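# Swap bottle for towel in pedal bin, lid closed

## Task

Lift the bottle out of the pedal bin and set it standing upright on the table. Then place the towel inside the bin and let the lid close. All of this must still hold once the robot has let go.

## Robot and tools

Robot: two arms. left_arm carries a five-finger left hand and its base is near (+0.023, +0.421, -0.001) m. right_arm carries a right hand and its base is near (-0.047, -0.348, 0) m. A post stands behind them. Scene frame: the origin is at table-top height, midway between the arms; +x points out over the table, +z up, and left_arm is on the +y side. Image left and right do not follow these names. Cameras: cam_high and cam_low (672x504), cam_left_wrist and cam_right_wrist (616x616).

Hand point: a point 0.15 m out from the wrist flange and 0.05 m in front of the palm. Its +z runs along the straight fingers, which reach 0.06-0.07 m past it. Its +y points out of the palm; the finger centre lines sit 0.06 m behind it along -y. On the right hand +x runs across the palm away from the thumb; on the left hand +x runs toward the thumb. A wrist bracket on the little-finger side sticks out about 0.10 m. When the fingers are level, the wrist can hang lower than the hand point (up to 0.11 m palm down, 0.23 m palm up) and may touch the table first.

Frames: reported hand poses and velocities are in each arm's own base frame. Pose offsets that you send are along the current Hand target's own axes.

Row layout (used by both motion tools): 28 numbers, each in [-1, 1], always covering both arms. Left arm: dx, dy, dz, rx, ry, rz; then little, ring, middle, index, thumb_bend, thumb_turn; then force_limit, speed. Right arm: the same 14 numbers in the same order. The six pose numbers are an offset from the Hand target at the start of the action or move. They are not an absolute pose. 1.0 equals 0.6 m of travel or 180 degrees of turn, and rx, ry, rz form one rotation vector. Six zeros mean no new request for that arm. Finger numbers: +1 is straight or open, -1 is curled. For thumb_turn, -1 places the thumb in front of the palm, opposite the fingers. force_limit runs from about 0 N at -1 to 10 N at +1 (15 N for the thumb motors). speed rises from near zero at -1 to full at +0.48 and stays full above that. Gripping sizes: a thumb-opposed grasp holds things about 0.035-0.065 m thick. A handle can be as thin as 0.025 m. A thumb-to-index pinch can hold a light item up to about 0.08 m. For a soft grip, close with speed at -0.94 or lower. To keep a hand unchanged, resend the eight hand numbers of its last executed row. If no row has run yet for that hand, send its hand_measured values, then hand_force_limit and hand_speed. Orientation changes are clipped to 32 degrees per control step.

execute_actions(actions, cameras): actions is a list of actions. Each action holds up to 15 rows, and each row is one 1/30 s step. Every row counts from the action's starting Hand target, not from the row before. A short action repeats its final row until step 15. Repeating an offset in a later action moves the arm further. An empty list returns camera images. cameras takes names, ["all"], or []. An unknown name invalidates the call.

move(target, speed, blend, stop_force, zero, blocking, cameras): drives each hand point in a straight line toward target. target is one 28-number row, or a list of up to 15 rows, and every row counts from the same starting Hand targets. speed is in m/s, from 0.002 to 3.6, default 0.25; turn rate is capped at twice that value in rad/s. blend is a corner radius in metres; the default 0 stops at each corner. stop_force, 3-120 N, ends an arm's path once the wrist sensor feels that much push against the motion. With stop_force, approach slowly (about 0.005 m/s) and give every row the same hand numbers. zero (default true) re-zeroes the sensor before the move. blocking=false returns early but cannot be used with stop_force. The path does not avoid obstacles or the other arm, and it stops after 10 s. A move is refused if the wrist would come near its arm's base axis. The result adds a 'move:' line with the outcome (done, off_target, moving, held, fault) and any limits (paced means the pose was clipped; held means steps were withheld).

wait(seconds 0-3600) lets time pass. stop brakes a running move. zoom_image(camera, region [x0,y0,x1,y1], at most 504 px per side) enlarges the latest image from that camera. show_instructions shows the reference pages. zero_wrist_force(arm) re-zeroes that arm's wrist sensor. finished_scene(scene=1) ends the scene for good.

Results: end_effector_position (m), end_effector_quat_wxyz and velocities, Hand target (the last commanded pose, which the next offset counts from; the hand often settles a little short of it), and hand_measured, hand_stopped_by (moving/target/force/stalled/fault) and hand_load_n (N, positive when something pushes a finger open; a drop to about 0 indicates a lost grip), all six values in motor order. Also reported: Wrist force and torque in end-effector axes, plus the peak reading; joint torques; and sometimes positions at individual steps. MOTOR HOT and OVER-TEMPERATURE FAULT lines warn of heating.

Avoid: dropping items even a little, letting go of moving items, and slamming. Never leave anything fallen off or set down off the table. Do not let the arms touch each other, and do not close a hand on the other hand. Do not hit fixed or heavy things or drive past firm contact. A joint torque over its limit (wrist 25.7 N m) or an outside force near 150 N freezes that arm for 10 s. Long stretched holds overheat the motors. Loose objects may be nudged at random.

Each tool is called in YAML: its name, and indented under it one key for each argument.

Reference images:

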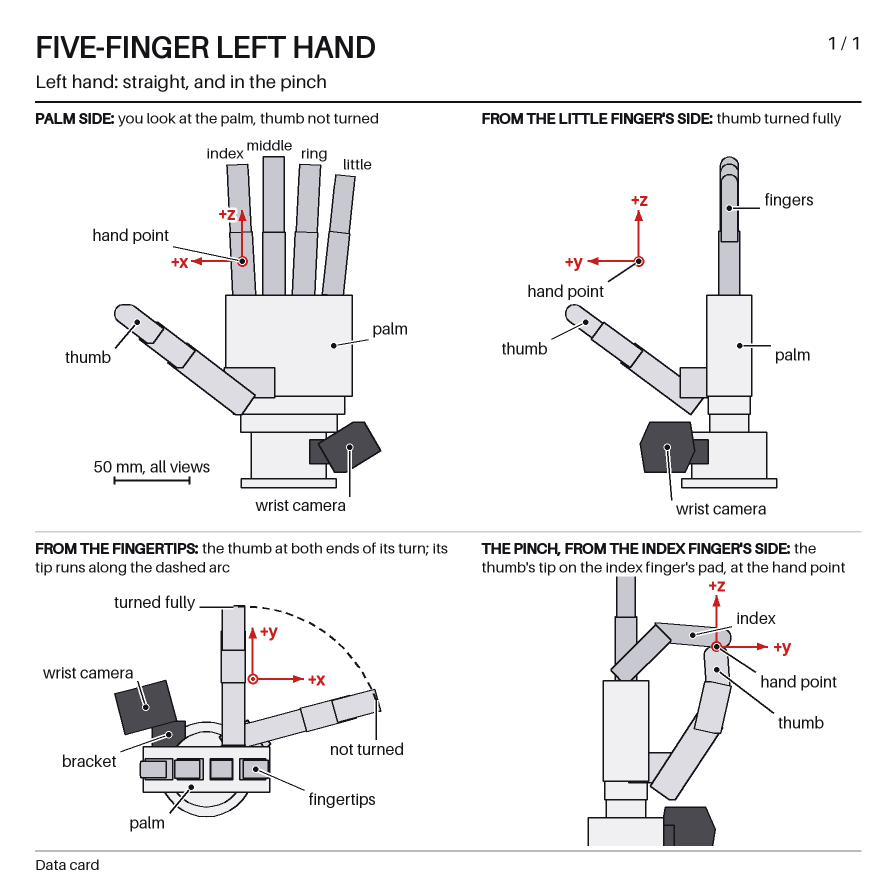

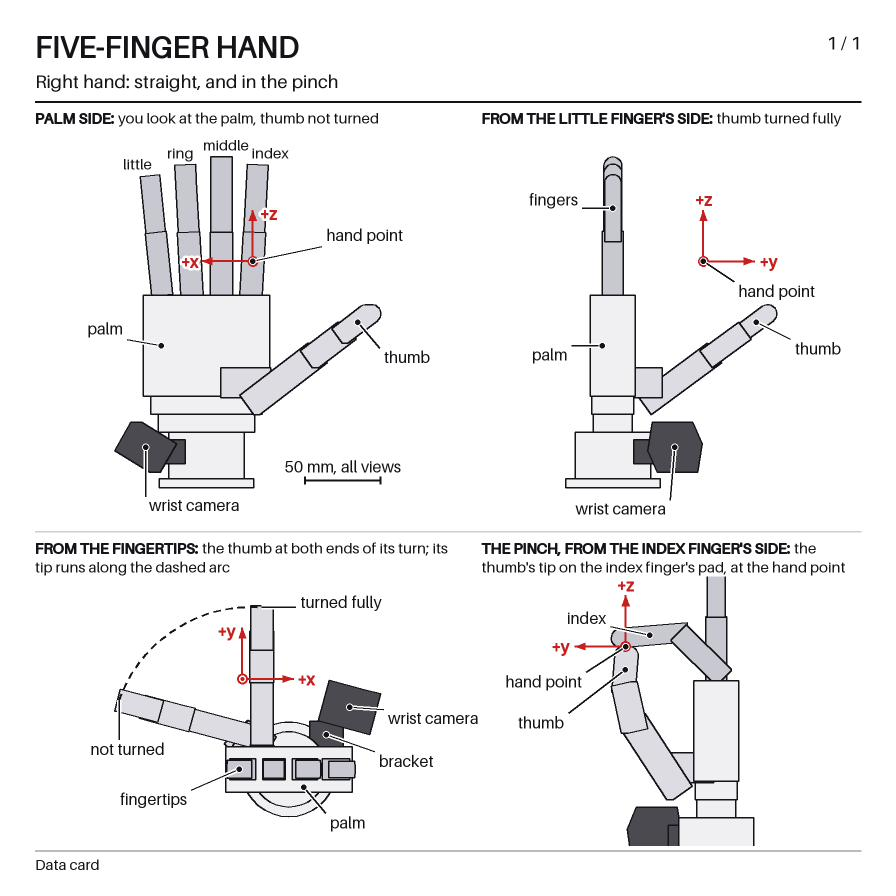

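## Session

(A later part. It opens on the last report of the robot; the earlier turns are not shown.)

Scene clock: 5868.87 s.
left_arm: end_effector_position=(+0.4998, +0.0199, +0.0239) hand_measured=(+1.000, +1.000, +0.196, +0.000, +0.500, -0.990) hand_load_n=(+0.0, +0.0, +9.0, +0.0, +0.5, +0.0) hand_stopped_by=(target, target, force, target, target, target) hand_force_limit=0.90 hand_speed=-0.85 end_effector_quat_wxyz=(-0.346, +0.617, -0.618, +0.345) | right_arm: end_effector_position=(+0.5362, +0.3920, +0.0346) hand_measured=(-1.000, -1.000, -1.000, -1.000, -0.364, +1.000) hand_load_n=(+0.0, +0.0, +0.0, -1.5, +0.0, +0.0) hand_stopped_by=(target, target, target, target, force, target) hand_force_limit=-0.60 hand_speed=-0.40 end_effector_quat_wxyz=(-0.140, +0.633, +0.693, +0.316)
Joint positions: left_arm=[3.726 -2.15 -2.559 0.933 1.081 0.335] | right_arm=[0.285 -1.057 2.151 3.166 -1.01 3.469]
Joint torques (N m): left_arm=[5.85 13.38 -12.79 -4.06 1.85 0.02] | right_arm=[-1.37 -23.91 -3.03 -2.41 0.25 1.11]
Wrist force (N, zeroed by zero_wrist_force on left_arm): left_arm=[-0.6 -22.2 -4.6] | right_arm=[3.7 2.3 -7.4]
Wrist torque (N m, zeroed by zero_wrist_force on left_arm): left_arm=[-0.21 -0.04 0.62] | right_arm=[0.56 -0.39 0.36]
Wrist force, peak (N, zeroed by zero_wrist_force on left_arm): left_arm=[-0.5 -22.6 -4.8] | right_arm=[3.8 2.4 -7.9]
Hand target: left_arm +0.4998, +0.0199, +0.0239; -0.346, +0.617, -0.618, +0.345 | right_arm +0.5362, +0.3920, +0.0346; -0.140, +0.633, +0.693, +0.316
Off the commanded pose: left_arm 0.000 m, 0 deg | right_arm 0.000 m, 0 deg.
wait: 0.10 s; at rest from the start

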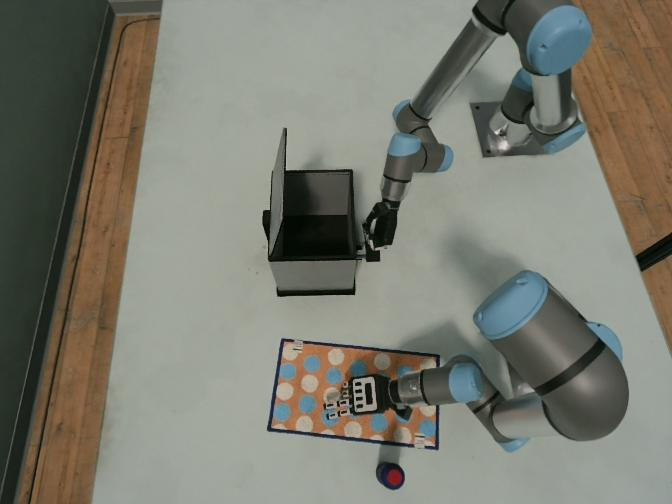

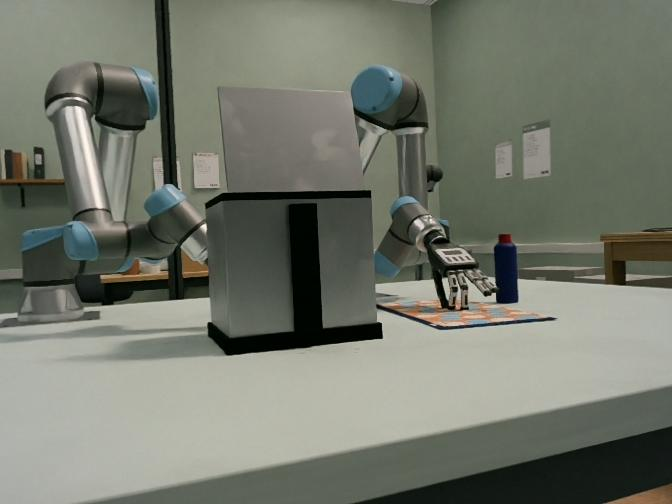

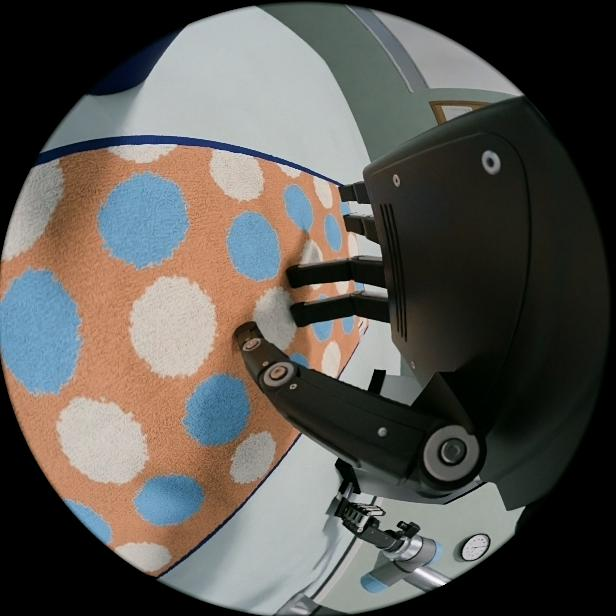

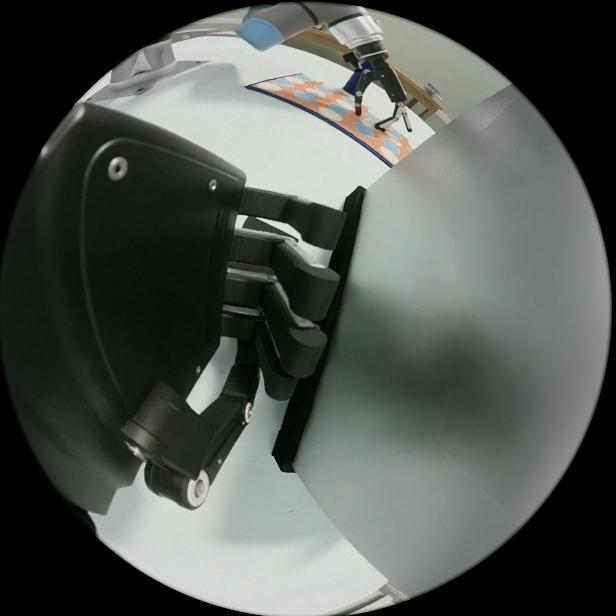

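move:
  target: [0,-0.017,-0.0105,-0.0293,0,0,1,1,0.4,0.4,0.85,-0.99,0.0,-0.6,0,0,0,0,0,0,-1,-1,-1,-1,-0.8,1,-0.6,-0.4]
  speed: 0.03

zero_wrist_force:
  arm: "left_arm"

move:
  target: [0,0.0267,0.02,0,0,0,1,1,0.4,0.4,0.85,-0.99,0.0,-0.6,0,0,0,0,0,0,-1,-1,-1,-1,-0.8,1,-0.6,-0.4]
  speed: 0.005
  stop_force: 4

Scene clock: 5932.03 s.
left_arm: end_effector_position=(+0.4997, +0.0199, +0.0359) hand_measured=(+1.000, +1.000, +0.400, +0.400, +0.850, -0.990) hand_load_n=(+0.0, +0.0, -0.5, +0.0, +0.0, +0.0) hand_stopped_by=(target, target, target, target, target, target) hand_force_limit=0.00 hand_speed=-0.60 end_effector_quat_wxyz=(-0.317, +0.632, -0.633, +0.316) | right_arm: end_effector_position=(+0.5362, +0.3920, +0.0346) hand_measured=(-1.000, -1.000, -1.000, -1.000, -0.364, +1.000) hand_load_n=(+0.0, +0.0, +0.0, -1.5, +0.5, +0.0) hand_stopped_by=(target, target, target, target, force, target) hand_force_limit=-0.60 hand_speed=-0.40 end_effector_quat_wxyz=(-0.140, +0.633, +0.693, +0.316)
Joint positions: left_arm=[3.695 -2.015 -2.535 0.686 1.137 0.356] | right_arm=[0.285 -1.057 2.151 3.166 -1.01 3.469]
Joint torques (N m): left_arm=[-7.73 32.34 17.63 1.25 1.57 1.68] | right_arm=[-0.79 -24.12 -2.57 -2.41 0.08 1.19]
Wrist force (N, zeroed by zero_wrist_force on left_arm): left_arm=[-0.8 2.1 0.9] | right_arm=[3.6 2.4 -7.4]
Wrist torque (N m, zeroed by zero_wrist_force on left_arm): left_arm=[0.40 0.13 -0.12] | right_arm=[0.57 -0.38 0.37]
Wrist force, peak (N, zeroed by zero_wrist_force on left_arm): left_arm=[-0.7 -22.7 -4.5] | right_arm=[3.8 2.6 -7.8]
Hand target: left_arm +0.4997, +0.0199, +0.0359; -0.317, +0.632, -0.633, +0.316 | right_arm +0.5362, +0.3920, +0.0346; -0.140, +0.633, +0.693, +0.316
Off the commanded pose: left_arm 0.000 m, 0 deg | right_arm 0.000 m, 0 deg.
move: done

Wrist force sensor zeroed.

Scene clock: 5934.67 s.
left_arm: end_effector_position=(+0.4997, +0.0199, +0.0275) hand_measured=(+1.000, +1.000, +0.400, +0.400, +0.850, -0.990) hand_load_n=(+0.0, +0.0, +0.0, +0.0, +0.0, +0.0) hand_stopped_by=(target, target, target, target, target, target) hand_force_limit=0.00 hand_speed=-0.60 end_effector_quat_wxyz=(-0.317, +0.632, -0.633, +0.316) | right_arm: end_effector_position=(+0.5362, +0.3920, +0.0346) hand_measured=(-1.000, -1.000, -1.000, -1.000, -0.364, +1.000) hand_load_n=(+0.0, +0.0, +0.0, -1.0, +0.5, +0.0) hand_stopped_by=(target, target, target, target, force, target) hand_force_limit=-0.60 hand_speed=-0.40 end_effector_quat_wxyz=(-0.140, +0.633, +0.693, +0.316)
Joint positions: left_arm=[3.695 -2.049 -2.534 0.72 1.137 0.356] | right_arm=[0.285 -1.057 2.151 3.166 -1.01 3.469]
Joint torques (N m): left_arm=[-0.12 30.96 10.66 0.46 0.29 1.74] | right_arm=[-0.04 -23.49 -3.18 -2.44 0.03 1.07]
Wrist force (N, zeroed by zero_wrist_force on left_arm): left_arm=[0.4 -3.0 -2.3] | right_arm=[3.4 2.4 -7.5]
Wrist torque (N m, zeroed by zero_wrist_force on left_arm): left_arm=[-0.08 -0.11 0.10] | right_arm=[0.58 -0.34 0.35]
Wrist force, peak (N, zeroed by zero_wrist_force on left_arm): left_arm=[0.5 -4.2 -2.8] | right_arm=[3.9 2.5 -7.7]
Hand target: left_arm +0.4997, +0.0199, +0.0275; -0.317, +0.632, -0.633, +0.316 (not the last commanded pose) | right_arm +0.5362, +0.3920, +0.0346; -0.140, +0.633, +0.693, +0.316
Off the commanded pose: left_arm 0.012 m, 0 deg | right_arm 0.000 m, 0 deg.
move: contact (left_arm)

move:
  target: [0,0.0008,0.0006,0,0,0,1,1,0.4,0.4,0.85,-0.99,0.0,-0.6,0,0,0,0,0,0,-1,-1,-1,-1,-0.8,1,-0.6,-0.4]
  speed: 0.005

move:
  target: [0,0,0,0,0,0,1,1,0.2,0.2,0.7,-0.99,0.8,-0.85,0,0,0,0,0,0,-1,-1,-1,-1,-0.8,1,-0.6,-0.4]
  speed: 0.005
  cameras: ["cam_left_wrist"]

zoom_image:
  camera: "cam_left_wrist"
  region: [150, 200, 400, 450]

Scene clock: 5949.33 s.
left_arm: end_effector_position=(+0.4997, +0.0199, +0.0269) hand_measured=(+1.000, +1.000, +0.400, +0.400, +0.850, -0.990) hand_load_n=(+0.0, +0.0, +0.0, +0.0, +0.0, +0.0) hand_stopped_by=(target, target, target, target, target, target) hand_force_limit=0.00 hand_speed=-0.60 end_effector_quat_wxyz=(-0.317, +0.632, -0.633, +0.316) | right_arm: end_effector_position=(+0.5362, +0.3920, +0.0346) hand_measured=(-1.000, -1.000, -1.000, -1.000, -0.364, +1.000) hand_load_n=(+0.0, +0.0, +0.0, -1.5, +0.5, +0.0) hand_stopped_by=(target, target, target, target, force, target) hand_force_limit=-0.60 hand_speed=-0.40 end_effector_quat_wxyz=(-0.140, +0.633, +0.693, +0.316)
Joint positions: left_arm=[3.695 -2.052 -2.534 0.722 1.137 0.356] | right_arm=[0.285 -1.057 2.151 3.166 -1.01 3.469]
Joint torques (N m): left_arm=[-0.48 16.68 7.62 3.16 0.33 1.84] | right_arm=[-0.04 -24.29 -3.02 -2.52 0.14 1.1]
Wrist force (N, zeroed by zero_wrist_force on left_arm): left_arm=[0.2 -6.9 -4.7] | right_arm=[3.8 2.7 -7.4]
Wrist torque (N m, zeroed by zero_wrist_force on left_arm): left_arm=[-0.24 -0.15 0.18] | right_arm=[0.62 -0.39 0.38]
Wrist force, peak (N, zeroed by zero_wrist_force on left_arm): left_arm=[0.4 -6.9 -4.7] | right_arm=[3.9 2.6 -7.6]
Hand target: left_arm +0.4997, +0.0199, +0.0269; -0.317, +0.632, -0.633, +0.316 | right_arm +0.5362, +0.3920, +0.0346; -0.140, +0.633, +0.693, +0.316
Off the commanded pose: left_arm 0.000 m, 0 deg | right_arm 0.000 m, 0 deg.
move: done

Scene clock: 5950.30 s.
left_arm: end_effector_position=(+0.4998, +0.0200, +0.0269) hand_measured=(+1.000, +1.000, +0.202, +0.200, +0.700, -0.990) hand_load_n=(+0.0, +0.0, +8.0, +0.0, +0.0, +0.0) hand_stopped_by=(target, target, target, target, target, target) hand_force_limit=0.80 hand_speed=-0.85 end_effector_quat_wxyz=(-0.317, +0.632, -0.633, +0.316) | right_arm: end_effector_position=(+0.5362, +0.3920, +0.0346) hand_measured=(-1.000, -1.000, -1.000, -1.000, -0.364, +1.000) hand_load_n=(+0.0, +0.0, +0.0, -1.5, +0.0, +0.0) hand_stopped_by=(target, target, target, target, force, target) hand_force_limit=-0.60 hand_speed=-0.40 end_effector_quat_wxyz=(-0.140, +0.633, +0.693, +0.316)
Joint positions: left_arm=[3.695 -2.052 -2.534 0.722 1.137 0.356] | right_arm=[0.285 -1.057 2.151 3.166 -1.01 3.469]
Joint torques (N m): left_arm=[0 14.15 4.57 -4.23 0.21 1.87] | right_arm=[-0.05 -22.96 -3.07 -2.47 0.14 0.99]
Wrist force (N, zeroed by zero_wrist_force on left_arm): left_arm=[0.4 -24.7 -7.1] | right_arm=[3.8 2.4 -7.4]
Wrist torque (N m, zeroed by zero_wrist_force on left_arm): left_arm=[-0.61 -0.23 0.61] | right_arm=[0.58 -0.40 0.37]
Wrist force, peak (N, zeroed by zero_wrist_force on left_arm): left_arm=[0.6 -24.9 -7.1] | right_arm=[3.8 2.6 -7.8]
Hand target: left_arm +0.4997, +0.0199, +0.0269; -0.317, +0.632, -0.633, +0.316 | right_arm +0.5362, +0.3920, +0.0346; -0.140, +0.633, +0.693, +0.316
Off the commanded pose: left_arm 0.000 m, 0 deg | right_arm 0.000 m, 0 deg.
move: done

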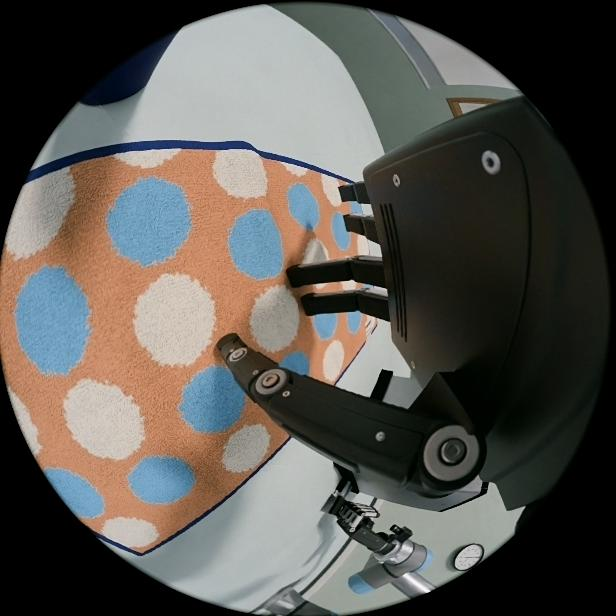

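Scaled by 2.016 from the camera's image (finer frame: 880x880).

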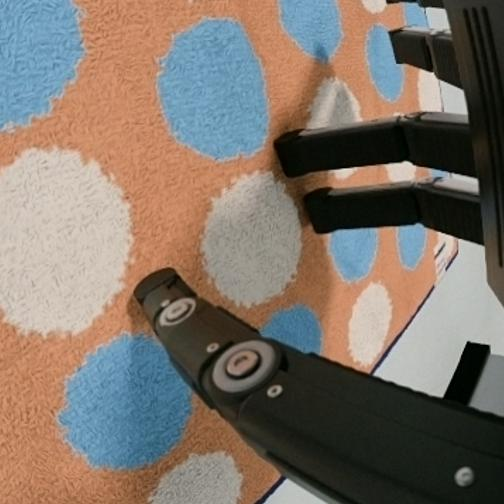

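move:
  target: [0,-0.0006,-0.0005,0,0,0,1,1,0.05,0.05,0.55,-0.99,0.9,-0.85,0,0,0,0,0,0,-1,-1,-1,-1,-0.8,1,-0.6,-0.4]
  speed: 0.005
  cameras: ["cam_left_wrist","cam_low","cam_high"]

zoom_image:
  camera: "cam_left_wrist"
  region: [150, 100, 450, 400]

zoom_image:
  camera: "cam_low"
  region: [370, 230, 570, 340]

Scene clock: 5962.87 s.
left_arm: end_effector_position=(+0.4997, +0.0199, +0.0273) hand_measured=(+1.000, +1.000, +0.050, +0.050, +0.550, -0.990) hand_load_n=(+0.0, +0.0, +0.5, +0.0, +0.0, +0.0) hand_stopped_by=(target, target, target, target, target, target) hand_force_limit=0.90 hand_speed=-0.85 end_effector_quat_wxyz=(-0.317, +0.632, -0.633, +0.316) | right_arm: end_effector_position=(+0.5362, +0.3920, +0.0346) hand_measured=(-1.000, -1.000, -1.000, -1.000, -0.364, +1.000) hand_load_n=(+0.0, +0.0, +0.0, -1.5, +0.5, +0.0) hand_stopped_by=(target, target, target, target, force, target) hand_force_limit=-0.60 hand_speed=-0.40 end_effector_quat_wxyz=(-0.140, +0.633, +0.693, +0.316)
Joint positions: left_arm=[3.695 -2.05 -2.534 0.72 1.137 0.356] | right_arm=[0.285 -1.057 2.151 3.166 -1.01 3.469]
Joint torques (N m): left_arm=[4.95 31.55 -5.17 3.7 -0.91 1.81] | right_arm=[-0.55 -23.36 -3.05 -2.47 0.15 1.14]
Wrist force (N, zeroed by zero_wrist_force on left_arm): left_arm=[-0.1 -3.7 -1.2] | right_arm=[3.6 2.3 -7.3]
Wrist torque (N m, zeroed by zero_wrist_force on left_arm): left_arm=[-0.03 -0.02 0.08] | right_arm=[0.56 -0.37 0.36]
Wrist force, peak (N, zeroed by zero_wrist_force on left_arm): left_arm=[0.4 -25.2 -7.2] | right_arm=[3.9 2.6 -7.7]
Hand target: left_arm +0.4997, +0.0199, +0.0273; -0.317, +0.632, -0.633, +0.316 | right_arm +0.5362, +0.3920, +0.0346; -0.140, +0.633, +0.693, +0.316
Off the commanded pose: left_arm 0.000 m, 0 deg | right_arm 0.000 m, 0 deg.
move: done
Images, in order (width x height): cam_high 672x504, cam_low 672x504, cam_left_wrist 616x616.

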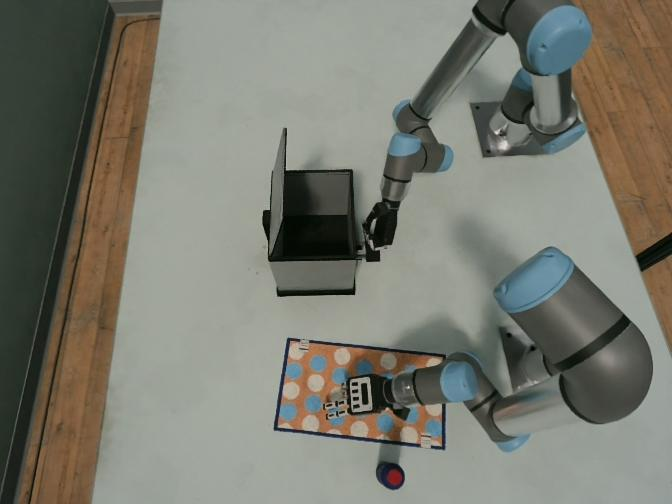

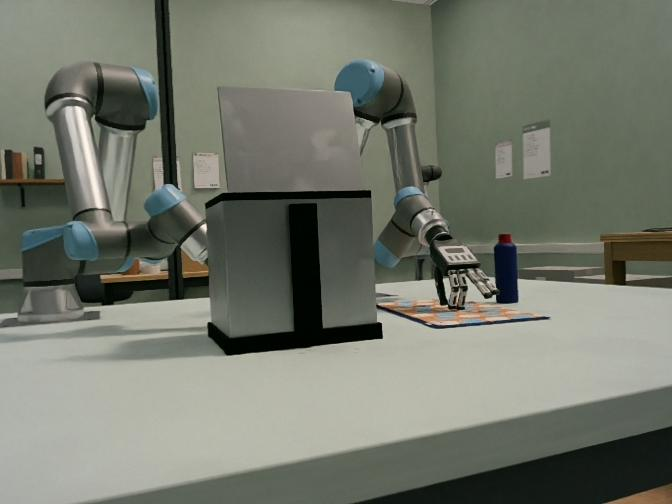

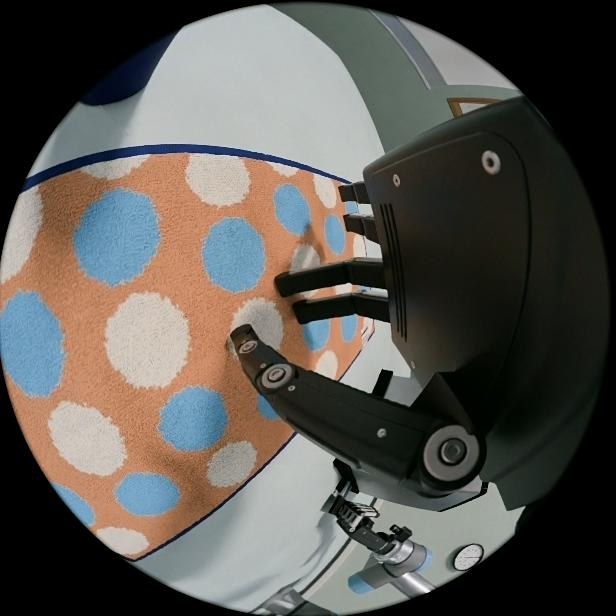

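Scaled by 1.680 from the camera's image (finer frame: 880x880).

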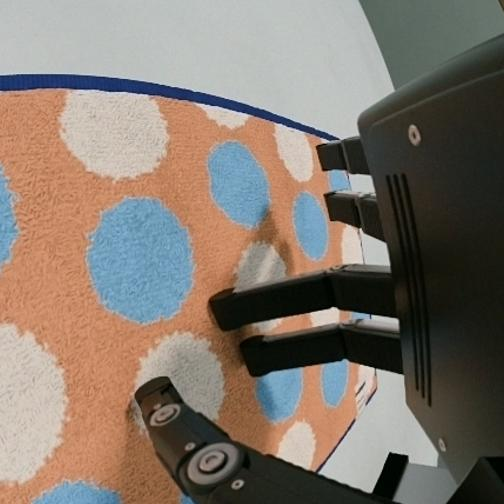

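Scaled by 2.520 from the camera's image (finer frame: 960x720).

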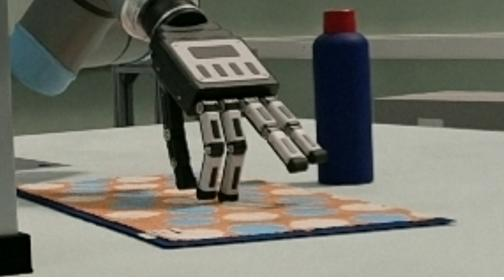

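move:
  target:
    - [0,-0.016,-0.012,0,0,0,1,1,0.05,0.05,0.55,-0.99,0.9,-0.6,0,0,0,0,0,0,-1,-1,-1,-1,-0.8,1,-0.6,-0.4]
    - [0,-0.006,-0.0253,0,0,0,1,1,0.4,0.4,0.9,-0.99,0.9,-0.6,0,0,0,0,0,0,-1,-1,-1,-1,-0.8,1,-0.6,-0.4]
  speed: 0.03

zero_wrist_force:
  arm: "left_arm"

move:
  target: [0,0.0267,0.02,0,0,0,1,1,0.4,0.4,0.9,-0.99,0.9,-0.6,0,0,0,0,0,0,-1,-1,-1,-1,-0.8,1,-0.6,-0.4]
  speed: 0.005
  stop_force: 6

Scene clock: 5988.77 s.
left_arm: end_effector_position=(+0.4897, +0.0199, +0.0393) hand_measured=(+1.000, +1.000, +0.400, +0.400, +0.900, -0.990) hand_load_n=(+0.0, +0.0, +0.0, +0.0, +0.0, +0.0) hand_stopped_by=(target, target, target, target, target, target) hand_force_limit=0.90 hand_speed=-0.60 end_effector_quat_wxyz=(-0.317, +0.632, -0.633, +0.316) | right_arm: end_effector_position=(+0.5362, +0.3920, +0.0346) hand_measured=(-1.000, -1.000, -1.000, -1.000, -0.364, +1.000) hand_load_n=(+0.0, +0.0, +0.0, -1.0, +0.5, +0.0) hand_stopped_by=(target, target, target, target, force, target) hand_force_limit=-0.60 hand_speed=-0.40 end_effector_quat_wxyz=(-0.140, +0.633, +0.693, +0.316)
Joint positions: left_arm=[3.712 -1.992 -2.564 0.687 1.124 0.369] | right_arm=[0.285 -1.057 2.151 3.166 -1.01 3.469]
Joint torques (N m): left_arm=[6.38 31.07 -6.37 4.42 -2.44 1.82] | right_arm=[0.19 -24 -3.39 -2.36 -0.02 1.24]
Wrist force (N, zeroed by zero_wrist_force on left_arm): left_arm=[0.1 0.4 -0.1] | right_arm=[3.7 2.2 -7.4]
Wrist torque (N m, zeroed by zero_wrist_force on left_arm): left_arm=[0.07 -0.03 0.00] | right_arm=[0.54 -0.38 0.36]
Wrist force, peak (N, zeroed by zero_wrist_force on left_arm): left_arm=[0.1 -4.0 -1.2] | right_arm=[3.9 2.7 -7.6]
Hand target: left_arm +0.4897, +0.0199, +0.0393; -0.317, +0.632, -0.633, +0.316 | right_arm +0.5362, +0.3920, +0.0346; -0.140, +0.633, +0.693, +0.316
Off the commanded pose: left_arm 0.000 m, 0 deg | right_arm 0.000 m, 0 deg.
move: done

Wrist force sensor zeroed.

Scene clock: 5992.17 s.
left_arm: end_effector_position=(+0.4897, +0.0200, +0.0271) hand_measured=(+1.000, +1.000, +0.400, +0.400, +0.900, -0.990) hand_load_n=(+0.0, +0.0, +0.0, +0.0, +0.0, +0.0) hand_stopped_by=(target, target, target, target, target, target) hand_force_limit=0.90 hand_speed=-0.60 end_effector_quat_wxyz=(-0.317, +0.632, -0.633, +0.316) | right_arm: end_effector_position=(+0.5362, +0.3920, +0.0346) hand_measured=(-1.000, -1.000, -1.000, -1.000, -0.364, +1.000) hand_load_n=(+0.0, +0.0, +0.5, -1.0, +0.5, +0.0) hand_stopped_by=(target, target, target, target, force, target) hand_force_limit=-0.60 hand_speed=-0.40 end_effector_quat_wxyz=(-0.140, +0.633, +0.693, +0.316)
Joint positions: left_arm=[3.712 -2.044 -2.563 0.738 1.124 0.369] | right_arm=[0.285 -1.057 2.151 3.166 -1.01 3.469]
Joint torques (N m): left_arm=[4.84 30.27 9.12 0.06 -1.79 1.81] | right_arm=[0.53 -23.12 -2.7 -2.58 0.18 1.24]
Wrist force (N, zeroed by zero_wrist_force on left_arm): left_arm=[0.3 -4.9 -3.3] | right_arm=[3.5 2.4 -7.4]
Wrist torque (N m, zeroed by zero_wrist_force on left_arm): left_arm=[-0.18 -0.10 0.13] | right_arm=[0.58 -0.35 0.35]
Wrist force, peak (N, zeroed by zero_wrist_force on left_arm): left_arm=[0.2 -6.2 -4.2] | right_arm=[3.9 2.5 -7.7]
Hand target: left_arm +0.4897, +0.0199, +0.0271; -0.317, +0.632, -0.633, +0.316 (not the last commanded pose) | right_arm +0.5362, +0.3920, +0.0346; -0.140, +0.633, +0.693, +0.316
Off the commanded pose: left_arm 0.008 m, 0 deg | right_arm 0.000 m, 0 deg.
move: contact (left_arm)

move:
  target: [0,0.0007,0.0005,-0.0022,0,0,1,1,0.2,0.25,0.9,-0.99,0.6,-0.85,0,0,0,0,0,0,-1,-1,-1,-1,-0.8,1,-0.6,-0.4]
  speed: 0.005
  cameras: ["cam_left_wrist"]

Scene clock: 6000.20 s.
left_arm: end_effector_position=(+0.4897, +0.0200, +0.0266) hand_measured=(+1.000, +1.000, +0.250, +0.250, +0.900, -0.990) hand_load_n=(+0.0, +0.0, +8.5, +0.0, +0.0, +0.0) hand_stopped_by=(target, target, force, target, target, target) hand_force_limit=0.60 hand_speed=-0.85 end_effector_quat_wxyz=(-0.315, +0.633, -0.634, +0.314) | right_arm: end_effector_position=(+0.5362, +0.3920, +0.0346) hand_measured=(-1.000, -1.000, -1.000, -1.000, -0.364, +1.000) hand_load_n=(+0.0, +0.0, +0.0, -1.5, +0.5, +0.0) hand_stopped_by=(target, target, target, target, force, target) hand_force_limit=-0.60 hand_speed=-0.40 end_effector_quat_wxyz=(-0.140, +0.633, +0.693, +0.316)
Joint positions: left_arm=[3.71 -2.04 -2.56 0.725 1.128 0.37] | right_arm=[0.285 -1.057 2.151 3.166 -1.01 3.469]
Joint torques (N m): left_arm=[-7.62 19.91 7.96 -5.47 3.69 2.01] | right_arm=[-0.39 -23.37 -2.84 -2.46 0 1.35]
Wrist force (N, zeroed by zero_wrist_force on left_arm): left_arm=[0.5 -28.9 -10.9] | right_arm=[3.6 2.3 -7.5]
Wrist torque (N m, zeroed by zero_wrist_force on left_arm): left_arm=[-0.48 -0.32 0.70] | right_arm=[0.57 -0.36 0.36]
Wrist force, peak (N, zeroed by zero_wrist_force on left_arm): left_arm=[0.5 -28.9 -10.9] | right_arm=[3.8 2.5 -7.7]
Hand target: left_arm +0.4897, +0.0200, +0.0266; -0.315, +0.633, -0.634, +0.314 | right_arm +0.5362, +0.3920, +0.0346; -0.140, +0.633, +0.693, +0.316
Off the commanded pose: left_arm 0.000 m, 0 deg | right_arm 0.000 m, 0 deg.
move: done

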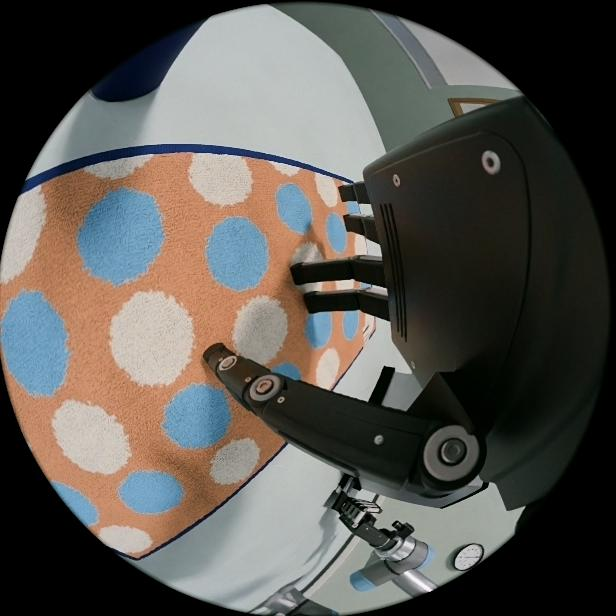

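move:
  target: [0,-0.0005,-0.0004,0,0,0,1,1,0.1,0.1,0.9,-0.99,0.9,-0.85,0,0,0,0,0,0,-1,-1,-1,-1,-0.8,1,-0.6,-0.4]
  speed: 0.005
  cameras: ["cam_left_wrist","cam_low"]

zoom_image:
  camera: "cam_left_wrist"
  region: [150, 100, 450, 400]

zoom_image:
  camera: "cam_low"
  region: [370, 230, 570, 340]

Scene clock: 6018.63 s.
left_arm: end_effector_position=(+0.4897, +0.0200, +0.0270) hand_measured=(+1.000, +1.000, +0.240, +0.100, +0.900, -0.990) hand_load_n=(+0.0, +0.0, +10.0, +0.0, +0.0, +0.0) hand_stopped_by=(target, target, force, target, target, target) hand_force_limit=0.90 hand_speed=-0.85 end_effector_quat_wxyz=(-0.315, +0.633, -0.634, +0.314) | right_arm: end_effector_position=(+0.5362, +0.3920, +0.0346) hand_measured=(-1.000, -1.000, -1.000, -1.000, -0.364, +1.000) hand_load_n=(+0.0, +0.0, +0.5, -1.5, +0.0, +0.0) hand_stopped_by=(target, target, target, target, force, target) hand_force_limit=-0.60 hand_speed=-0.40 end_effector_quat_wxyz=(-0.140, +0.633, +0.693, +0.316)
Joint positions: left_arm=[3.71 -2.038 -2.56 0.724 1.128 0.37] | right_arm=[0.285 -1.057 2.151 3.166 -1.01 3.469]
Joint torques (N m): left_arm=[-5.16 22.71 -5.69 -3.89 2.87 1.97] | right_arm=[0.65 -22.71 -3.3 -2.45 0.13 1.39]
Wrist force (N, zeroed by zero_wrist_force on left_arm): left_arm=[0.3 -22.7 -6.2] | right_arm=[3.9 2.4 -7.3]
Wrist torque (N m, zeroed by zero_wrist_force on left_arm): left_arm=[-0.29 -0.17 0.54] | right_arm=[0.56 -0.42 0.38]
Wrist force, peak (N, zeroed by zero_wrist_force on left_arm): left_arm=[0.6 -29.4 -11.4] | right_arm=[4.0 2.6 -7.7]
Hand target: left_arm +0.4897, +0.0199, +0.0270; -0.315, +0.633, -0.634, +0.314 | right_arm +0.5362, +0.3920, +0.0346; -0.140, +0.633, +0.693, +0.316
Off the commanded pose: left_arm 0.000 m, 0 deg | right_arm 0.000 m, 0 deg.
move: done
Images, in order (width x height): cam_low 672x504, cam_left_wrist 616x616.

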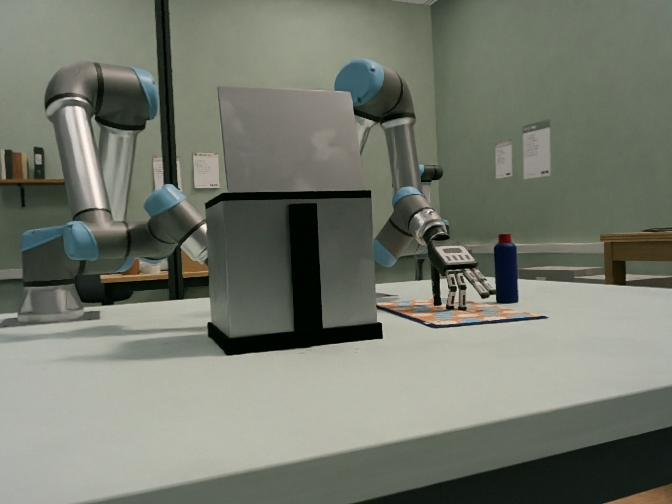

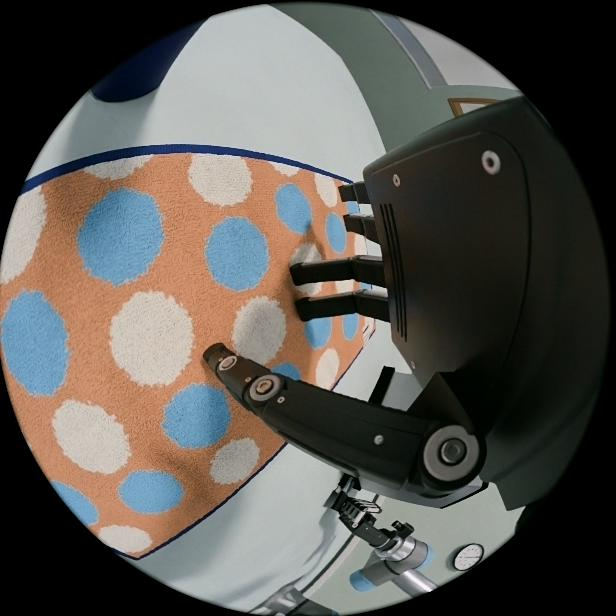

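Scaled by 1.680 from the camera's image (finer frame: 880x880).

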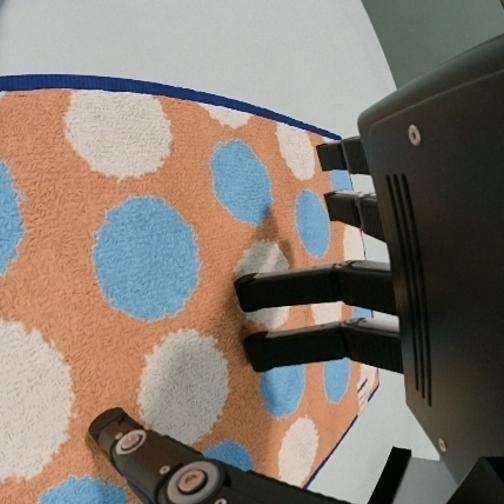

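Scaled by 2.520 from the camera's image (finer frame: 960x720).

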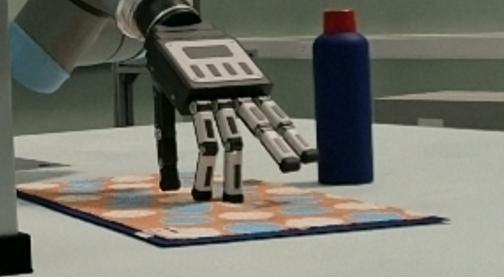

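move:
  target: [0,-0.0003,-0.0002,0,0,0,1,1,0.1,0.0,0.9,-0.99,0.9,-0.85,0,0,0,0,0,0,-1,-1,-1,-1,-0.8,1,-0.6,-0.4]
  speed: 0.005

move:
  target: [0,0,0,0,0,0,1,1,0.14,0.0,0.9,-0.99,0.95,-0.85,0,0,0,0,0,0,-1,-1,-1,-1,-0.8,1,-0.6,-0.4]
  speed: 0.005
  cameras: ["cam_left_wrist"]

Scene clock: 6112.63 s.
left_arm: end_effector_position=(+0.4897, +0.0200, +0.0272) hand_measured=(+1.000, +1.000, +0.240, +0.000, +0.900, -0.990) hand_load_n=(+0.0, +0.0, +7.5, +0.0, +0.0, +0.0) hand_stopped_by=(target, target, force, target, target, target) hand_force_limit=0.90 hand_speed=-0.85 end_effector_quat_wxyz=(-0.315, +0.633, -0.634, +0.314) | right_arm: end_effector_position=(+0.5362, +0.3920, +0.0346) hand_measured=(-1.000, -1.000, -1.000, -1.000, -0.364, +1.000) hand_load_n=(+0.0, +0.0, +0.0, -1.5, +0.5, +0.0) hand_stopped_by=(target, target, target, target, force, target) hand_force_limit=-0.60 hand_speed=-0.40 end_effector_quat_wxyz=(-0.140, +0.633, +0.693, +0.316)
Joint positions: left_arm=[3.71 -2.037 -2.56 0.723 1.128 0.37] | right_arm=[0.285 -1.057 2.151 3.166 -1.01 3.469]
Joint torques (N m): left_arm=[0.19 24.73 -13.28 -2.97 1.42 1.3] | right_arm=[0.82 -22.51 -4.15 -2.41 0.14 1.52]
Wrist force (N, zeroed by zero_wrist_force on left_arm): left_arm=[0.4 -18.5 -5.3] | right_arm=[3.7 2.4 -7.5]
Wrist torque (N m, zeroed by zero_wrist_force on left_arm): left_arm=[-0.20 -0.17 0.44] | right_arm=[0.58 -0.38 0.36]
Wrist force, peak (N, zeroed by zero_wrist_force on left_arm): left_arm=[0.3 -22.8 -6.0] | right_arm=[4.0 2.5 -7.6]
Hand target: left_arm +0.4897, +0.0199, +0.0272; -0.315, +0.633, -0.634, +0.314 | right_arm +0.5362, +0.3920, +0.0346; -0.140, +0.633, +0.693, +0.316
Off the commanded pose: left_arm 0.000 m, 0 deg | right_arm 0.000 m, 0 deg.
move: done

Scene clock: 6113.13 s.
left_arm: end_effector_position=(+0.4897, +0.0200, +0.0272) hand_measured=(+1.000, +1.000, +0.142, +0.000, +0.900, -0.990) hand_load_n=(+0.0, +0.0, +4.0, +0.0, +0.0, +0.0) hand_stopped_by=(target, target, target, target, target, target) hand_force_limit=0.95 hand_speed=-0.85 end_effector_quat_wxyz=(-0.315, +0.633, -0.634, +0.314) | right_arm: end_effector_position=(+0.5362, +0.3920, +0.0346) hand_measured=(-1.000, -1.000, -1.000, -1.000, -0.364, +1.000) hand_load_n=(+0.0, +0.0, +0.0, -1.0, +0.5, +0.0) hand_stopped_by=(target, target, target, target, force, target) hand_force_limit=-0.60 hand_speed=-0.40 end_effector_quat_wxyz=(-0.140, +0.633, +0.693, +0.316)
Joint positions: left_arm=[3.71 -2.037 -2.56 0.723 1.128 0.37] | right_arm=[0.285 -1.057 2.151 3.166 -1.01 3.469]
Joint torques (N m): left_arm=[-3.54 23.38 -10.97 -2.04 2.12 0.61] | right_arm=[0.05 -22.6 -3.76 -2.49 0.07 1.6]
Wrist force (N, zeroed by zero_wrist_force on left_arm): left_arm=[0.0 -16.8 -5.2] | right_arm=[3.8 2.5 -7.3]
Wrist torque (N m, zeroed by zero_wrist_force on left_arm): left_arm=[-0.27 -0.11 0.38] | right_arm=[0.60 -0.40 0.38]
Wrist force, peak (N, zeroed by zero_wrist_force on left_arm): left_arm=[0.2 -20.6 -6.3] | right_arm=[3.9 2.4 -7.5]
Hand target: left_arm +0.4897, +0.0199, +0.0272; -0.315, +0.633, -0.634, +0.314 | right_arm +0.5362, +0.3920, +0.0346; -0.140, +0.633, +0.693, +0.316
Off the commanded pose: left_arm 0.000 m, 0 deg | right_arm 0.000 m, 0 deg.
move: done

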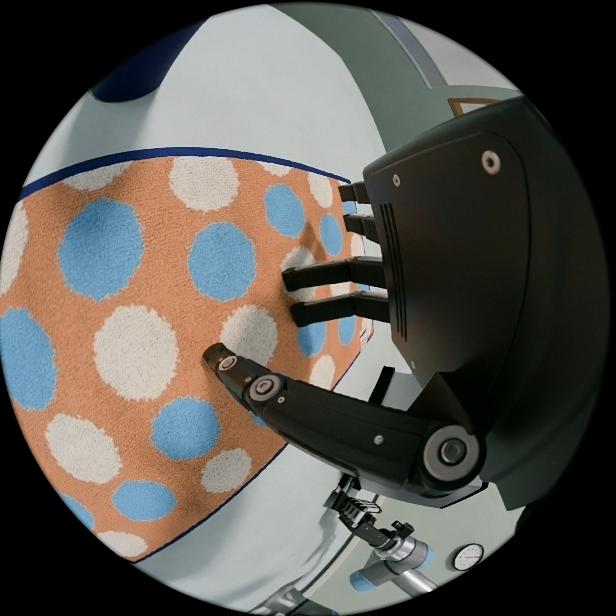

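move:
  target:
    - [0,-0.0133,-0.01,0,0,0,1,1,0.14,0.0,0.9,-0.99,0.95,-0.4,0,0,0,0,0,0,-1,-1,-1,-1,-0.8,1,-0.6,-0.4]
    - [0,-0.0134,-0.01,0,0,0,1,1,1,1,0.9,-0.99,0.9,-0.4,0,0,0,0,0,0,-1,-1,-1,-1,-0.8,1,-0.6,-0.4]
  speed: 0.03

zero_wrist_force:
  arm: "left_arm"

move:
  target: [0,0.0267,0.02,0,0,0,1,1,1,1,0.9,-0.99,0.9,-0.4,0,0,0,0,0,0,-1,-1,-1,-1,-0.8,1,-0.6,-0.4]
  speed: 0.005
  stop_force: 4

Scene clock: 6142.40 s.
left_arm: end_effector_position=(+0.4898, +0.0199, +0.0372) hand_measured=(+1.000, +1.000, +1.000, +1.000, +0.900, -0.990) hand_load_n=(+0.0, +0.0, +0.0, +0.0, +0.0, +0.0) hand_stopped_by=(target, target, target, target, target, target) hand_force_limit=0.90 hand_speed=-0.40 end_effector_quat_wxyz=(-0.315, +0.633, -0.634, +0.314) | right_arm: end_effector_position=(+0.5362, +0.3920, +0.0346) hand_measured=(-1.000, -1.000, -1.000, -1.000, -0.364, +1.000) hand_load_n=(+0.0, +0.0, +0.0, -1.5, +0.5, +0.0) hand_stopped_by=(target, target, target, target, force, target) hand_force_limit=-0.60 hand_speed=-0.40 end_effector_quat_wxyz=(-0.140, +0.633, +0.693, +0.316)
Joint positions: left_arm=[3.71 -1.995 -2.561 0.681 1.128 0.37] | right_arm=[0.285 -1.057 2.151 3.166 -1.01 3.469]
Joint torques (N m): left_arm=[-7.56 31.29 17.67 1.54 1.4 1.51] | right_arm=[-0.1 -23.32 -4.87 -2.47 0.04 1.56]
Wrist force (N, zeroed by zero_wrist_force on left_arm): left_arm=[-0.2 -0.2 0.6] | right_arm=[3.7 2.4 -7.5]
Wrist torque (N m, zeroed by zero_wrist_force on left_arm): left_arm=[-0.07 0.06 0.00] | right_arm=[0.57 -0.38 0.37]
Wrist force, peak (N, zeroed by zero_wrist_force on left_arm): left_arm=[0.0 -16.9 -5.5] | right_arm=[4.1 2.7 -7.6]
Hand target: left_arm +0.4898, +0.0199, +0.0372; -0.315, +0.633, -0.634, +0.314 | right_arm +0.5362, +0.3920, +0.0346; -0.140, +0.633, +0.693, +0.316
Off the commanded pose: left_arm 0.000 m, 0 deg | right_arm 0.000 m, 0 deg.
move: done

Wrist force sensor zeroed.

Scene clock: 6146.20 s.
left_arm: end_effector_position=(+0.4897, +0.0200, +0.0231) hand_measured=(+1.000, +1.000, +1.000, +1.000, +0.900, -0.990) hand_load_n=(+0.0, +0.0, +0.0, +0.0, -0.5, +0.0) hand_stopped_by=(target, target, target, target, target, target) hand_force_limit=0.90 hand_speed=-0.40 end_effector_quat_wxyz=(-0.315, +0.633, -0.634, +0.314) | right_arm: end_effector_position=(+0.5362, +0.3920, +0.0346) hand_measured=(-1.000, -1.000, -1.000, -1.000, -0.364, +1.000) hand_load_n=(+0.0, +0.0, +0.0, -1.5, +0.5, +0.0) hand_stopped_by=(target, target, target, target, force, target) hand_force_limit=-0.60 hand_speed=-0.40 end_effector_quat_wxyz=(-0.140, +0.633, +0.693, +0.316)
Joint positions: left_arm=[3.71 -2.055 -2.56 0.74 1.128 0.37] | right_arm=[0.285 -1.057 2.151 3.166 -1.01 3.469]
Joint torques (N m): left_arm=[3.83 30.71 9.68 0.62 -1.58 1.67] | right_arm=[-0.01 -22.91 -3.88 -2.43 0.18 1.51]
Wrist force (N, zeroed by zero_wrist_force on left_arm): left_arm=[0.8 -3.4 -2.2] | right_arm=[3.6 2.5 -7.3]
Wrist torque (N m, zeroed by zero_wrist_force on left_arm): left_arm=[-0.31 -0.14 0.07] | right_arm=[0.58 -0.38 0.36]
Wrist force, peak (N, zeroed by zero_wrist_force on left_arm): left_arm=[0.7 -4.2 -2.8] | right_arm=[3.9 2.5 -7.7]
Hand target: left_arm +0.4897, +0.0200, +0.0231; -0.315, +0.633, -0.634, +0.314 (not the last commanded pose) | right_arm +0.5362, +0.3920, +0.0346; -0.140, +0.633, +0.693, +0.316
Off the commanded pose: left_arm 0.006 m, 0 deg | right_arm 0.000 m, 0 deg.
move: contact (left_arm)

execute_actions:
  actions: []

Scene clock: 6197.90 s.
left_arm: end_effector_position=(+0.4897, +0.0200, +0.0231) hand_measured=(+1.000, +1.000, +1.000, +1.000, +0.900, -0.990) hand_load_n=(+0.0, -0.5, +0.0, +0.0, -0.5, +0.0) hand_stopped_by=(target, target, target, target, target, target) hand_force_limit=0.90 hand_speed=-0.40 end_effector_quat_wxyz=(-0.315, +0.633, -0.634, +0.314) | right_arm: end_effector_position=(+0.5362, +0.3920, +0.0346) hand_measured=(-1.000, -1.000, -1.000, -1.000, -0.364, +1.000) hand_load_n=(+0.0, +0.5, +0.0, -1.5, +0.0, +0.0) hand_stopped_by=(target, target, target, target, force, target) hand_force_limit=-0.60 hand_speed=-0.40 end_effector_quat_wxyz=(-0.140, +0.633, +0.693, +0.316)
Joint positions: left_arm=[3.71 -2.055 -2.56 0.74 1.128 0.37] | right_arm=[0.285 -1.057 2.151 3.166 -1.01 3.469]
Joint velocities: within noise
Joint torques (N m): left_arm=[-3.16 30.86 -3.02 0.65 -0.73 1.08] | right_arm=[-0.1 -23.51 -3.17 -2.52 0.1 1.77]
Wrist force (N, zeroed by zero_wrist_force on left_arm): left_arm=[0.4 -3.3 -2.4] | right_arm=[3.6 2.6 -7.4]
Wrist torque (N m, zeroed by zero_wrist_force on left_arm): left_arm=[-0.28 -0.09 0.05] | right_arm=[0.60 -0.37 0.37]
Wrist force, peak (N, zeroed by zero_wrist_force on left_arm): left_arm=[0.6 -3.5 -2.5] | right_arm=[3.9 2.5 -7.7]
Hand target: left_arm +0.4897, +0.0200, +0.0231; -0.315, +0.633, -0.634, +0.314 (not the last commanded pose) | right_arm +0.5362, +0.3920, +0.0346; -0.140, +0.633, +0.693, +0.316
Off the commanded pose: left_arm 0.006 m, 0 deg | right_arm 0.000 m, 0 deg.

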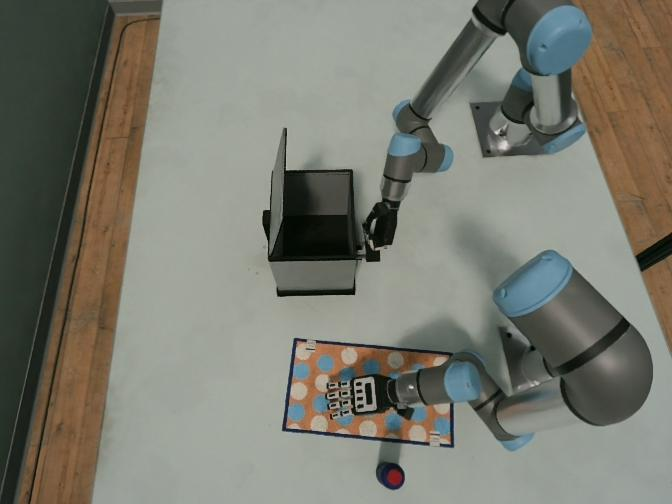

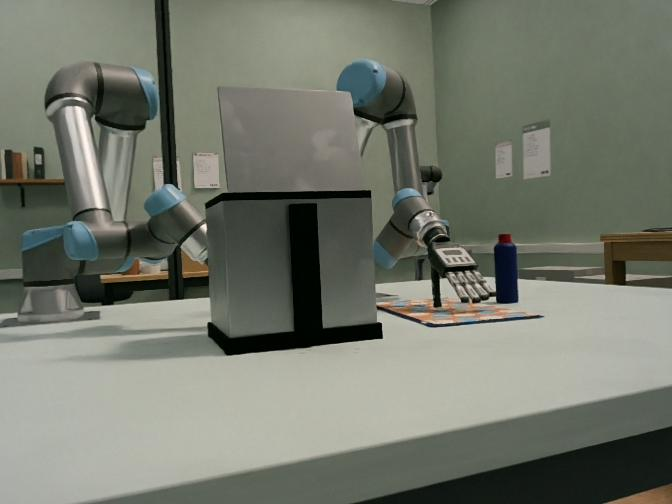

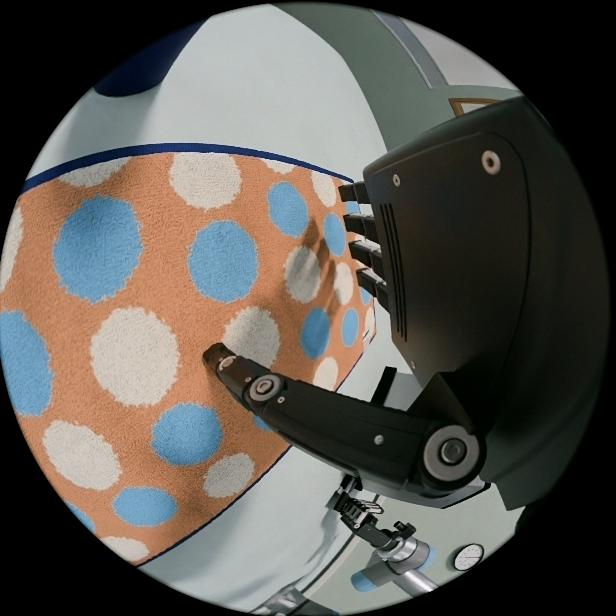

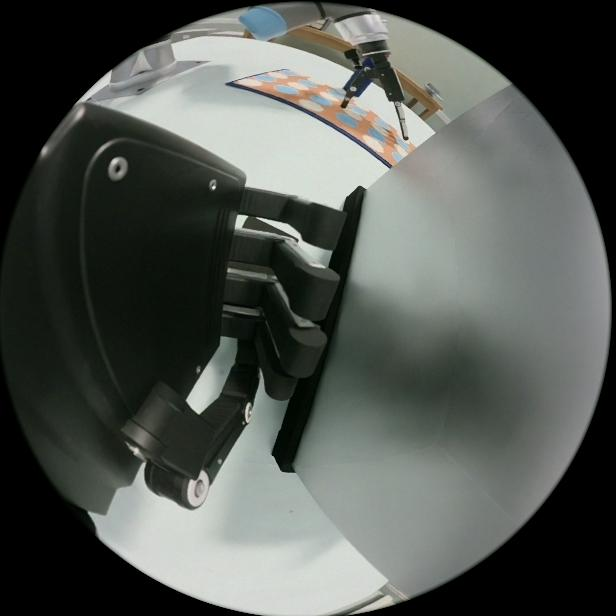

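move:
  target:
    - [0,-0.0226,-0.017,0,0,0,1,0.4,0.4,0.4,0.9,-0.99,0.9,-0.4,0,0,0,0,0,0,-1,-1,-1,-1,-0.8,1,-0.6,-0.4]
    - [0,-0.0226,-0.017,0.015,0,0,1,0.4,0.4,0.4,0.9,-0.99,0.9,-0.4,0,0,0,0,0,0,-1,-1,-1,-1,-0.8,1,-0.6,-0.4]
  speed: 0.03
  cameras: ["cam_left_wrist"]

zero_wrist_force:
  arm: "left_arm"

Scene clock: 6236.80 s.
left_arm: end_effector_position=(+0.4898, +0.0199, +0.0401) hand_measured=(+1.000, +0.400, +0.400, +0.400, +0.900, -0.990) hand_load_n=(+0.0, -0.5, +0.0, +0.0, +0.0, +0.0) hand_stopped_by=(target, target, target, target, target, target) hand_force_limit=0.90 hand_speed=-0.40 end_effector_quat_wxyz=(-0.329, +0.625, -0.626, +0.329) | right_arm: end_effector_position=(+0.5362, +0.3920, +0.0346) hand_measured=(-1.000, -1.000, -1.000, -1.000, -0.364, +1.000) hand_load_n=(+0.0, +0.0, +0.0, -1.5, +0.5, +0.0) hand_stopped_by=(target, target, target, target, force, target) hand_force_limit=-0.60 hand_speed=-0.40 end_effector_quat_wxyz=(-0.140, +0.633, +0.693, +0.316)
Joint positions: left_arm=[3.727 -2.025 -2.578 0.771 1.099 0.361] | right_arm=[0.285 -1.057 2.151 3.166 -1.01 3.469]
Joint torques (N m): left_arm=[6.36 19.07 -8.44 4.57 -2.63 -1.43] | right_arm=[0.01 -22.75 -3.29 -2.38 0.13 1.61]
Wrist force (N, zeroed by zero_wrist_force on left_arm): left_arm=[0.0 0.0 -0.2] | right_arm=[3.7 2.2 -7.7]
Wrist torque (N m, zeroed by zero_wrist_force on left_arm): left_arm=[0.01 -0.01 0.18] | right_arm=[0.56 -0.38 0.36]
Wrist force, peak (N, zeroed by zero_wrist_force on left_arm): left_arm=[0.7 -3.5 -2.4] | right_arm=[4.0 2.6 -7.6]
Hand target: left_arm +0.4898, +0.0199, +0.0401; -0.329, +0.625, -0.626, +0.329 | right_arm +0.5362, +0.3920, +0.0346; -0.140, +0.633, +0.693, +0.316
Off the commanded pose: left_arm 0.000 m, 0 deg | right_arm 0.000 m, 0 deg.
move: done

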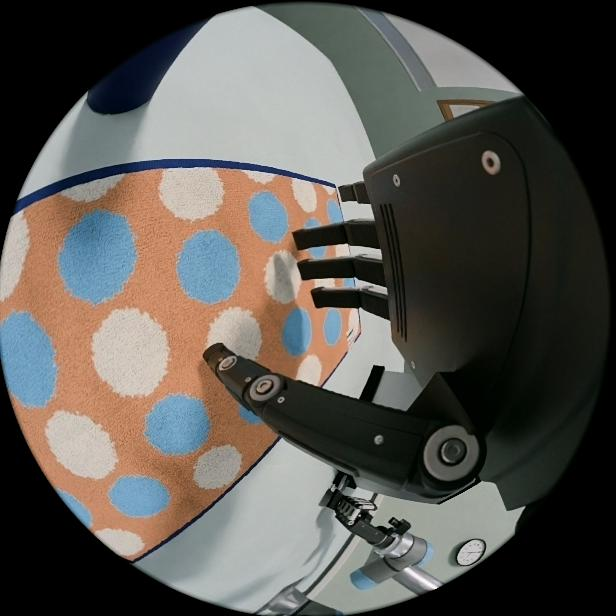

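Wrist force sensor zeroed.


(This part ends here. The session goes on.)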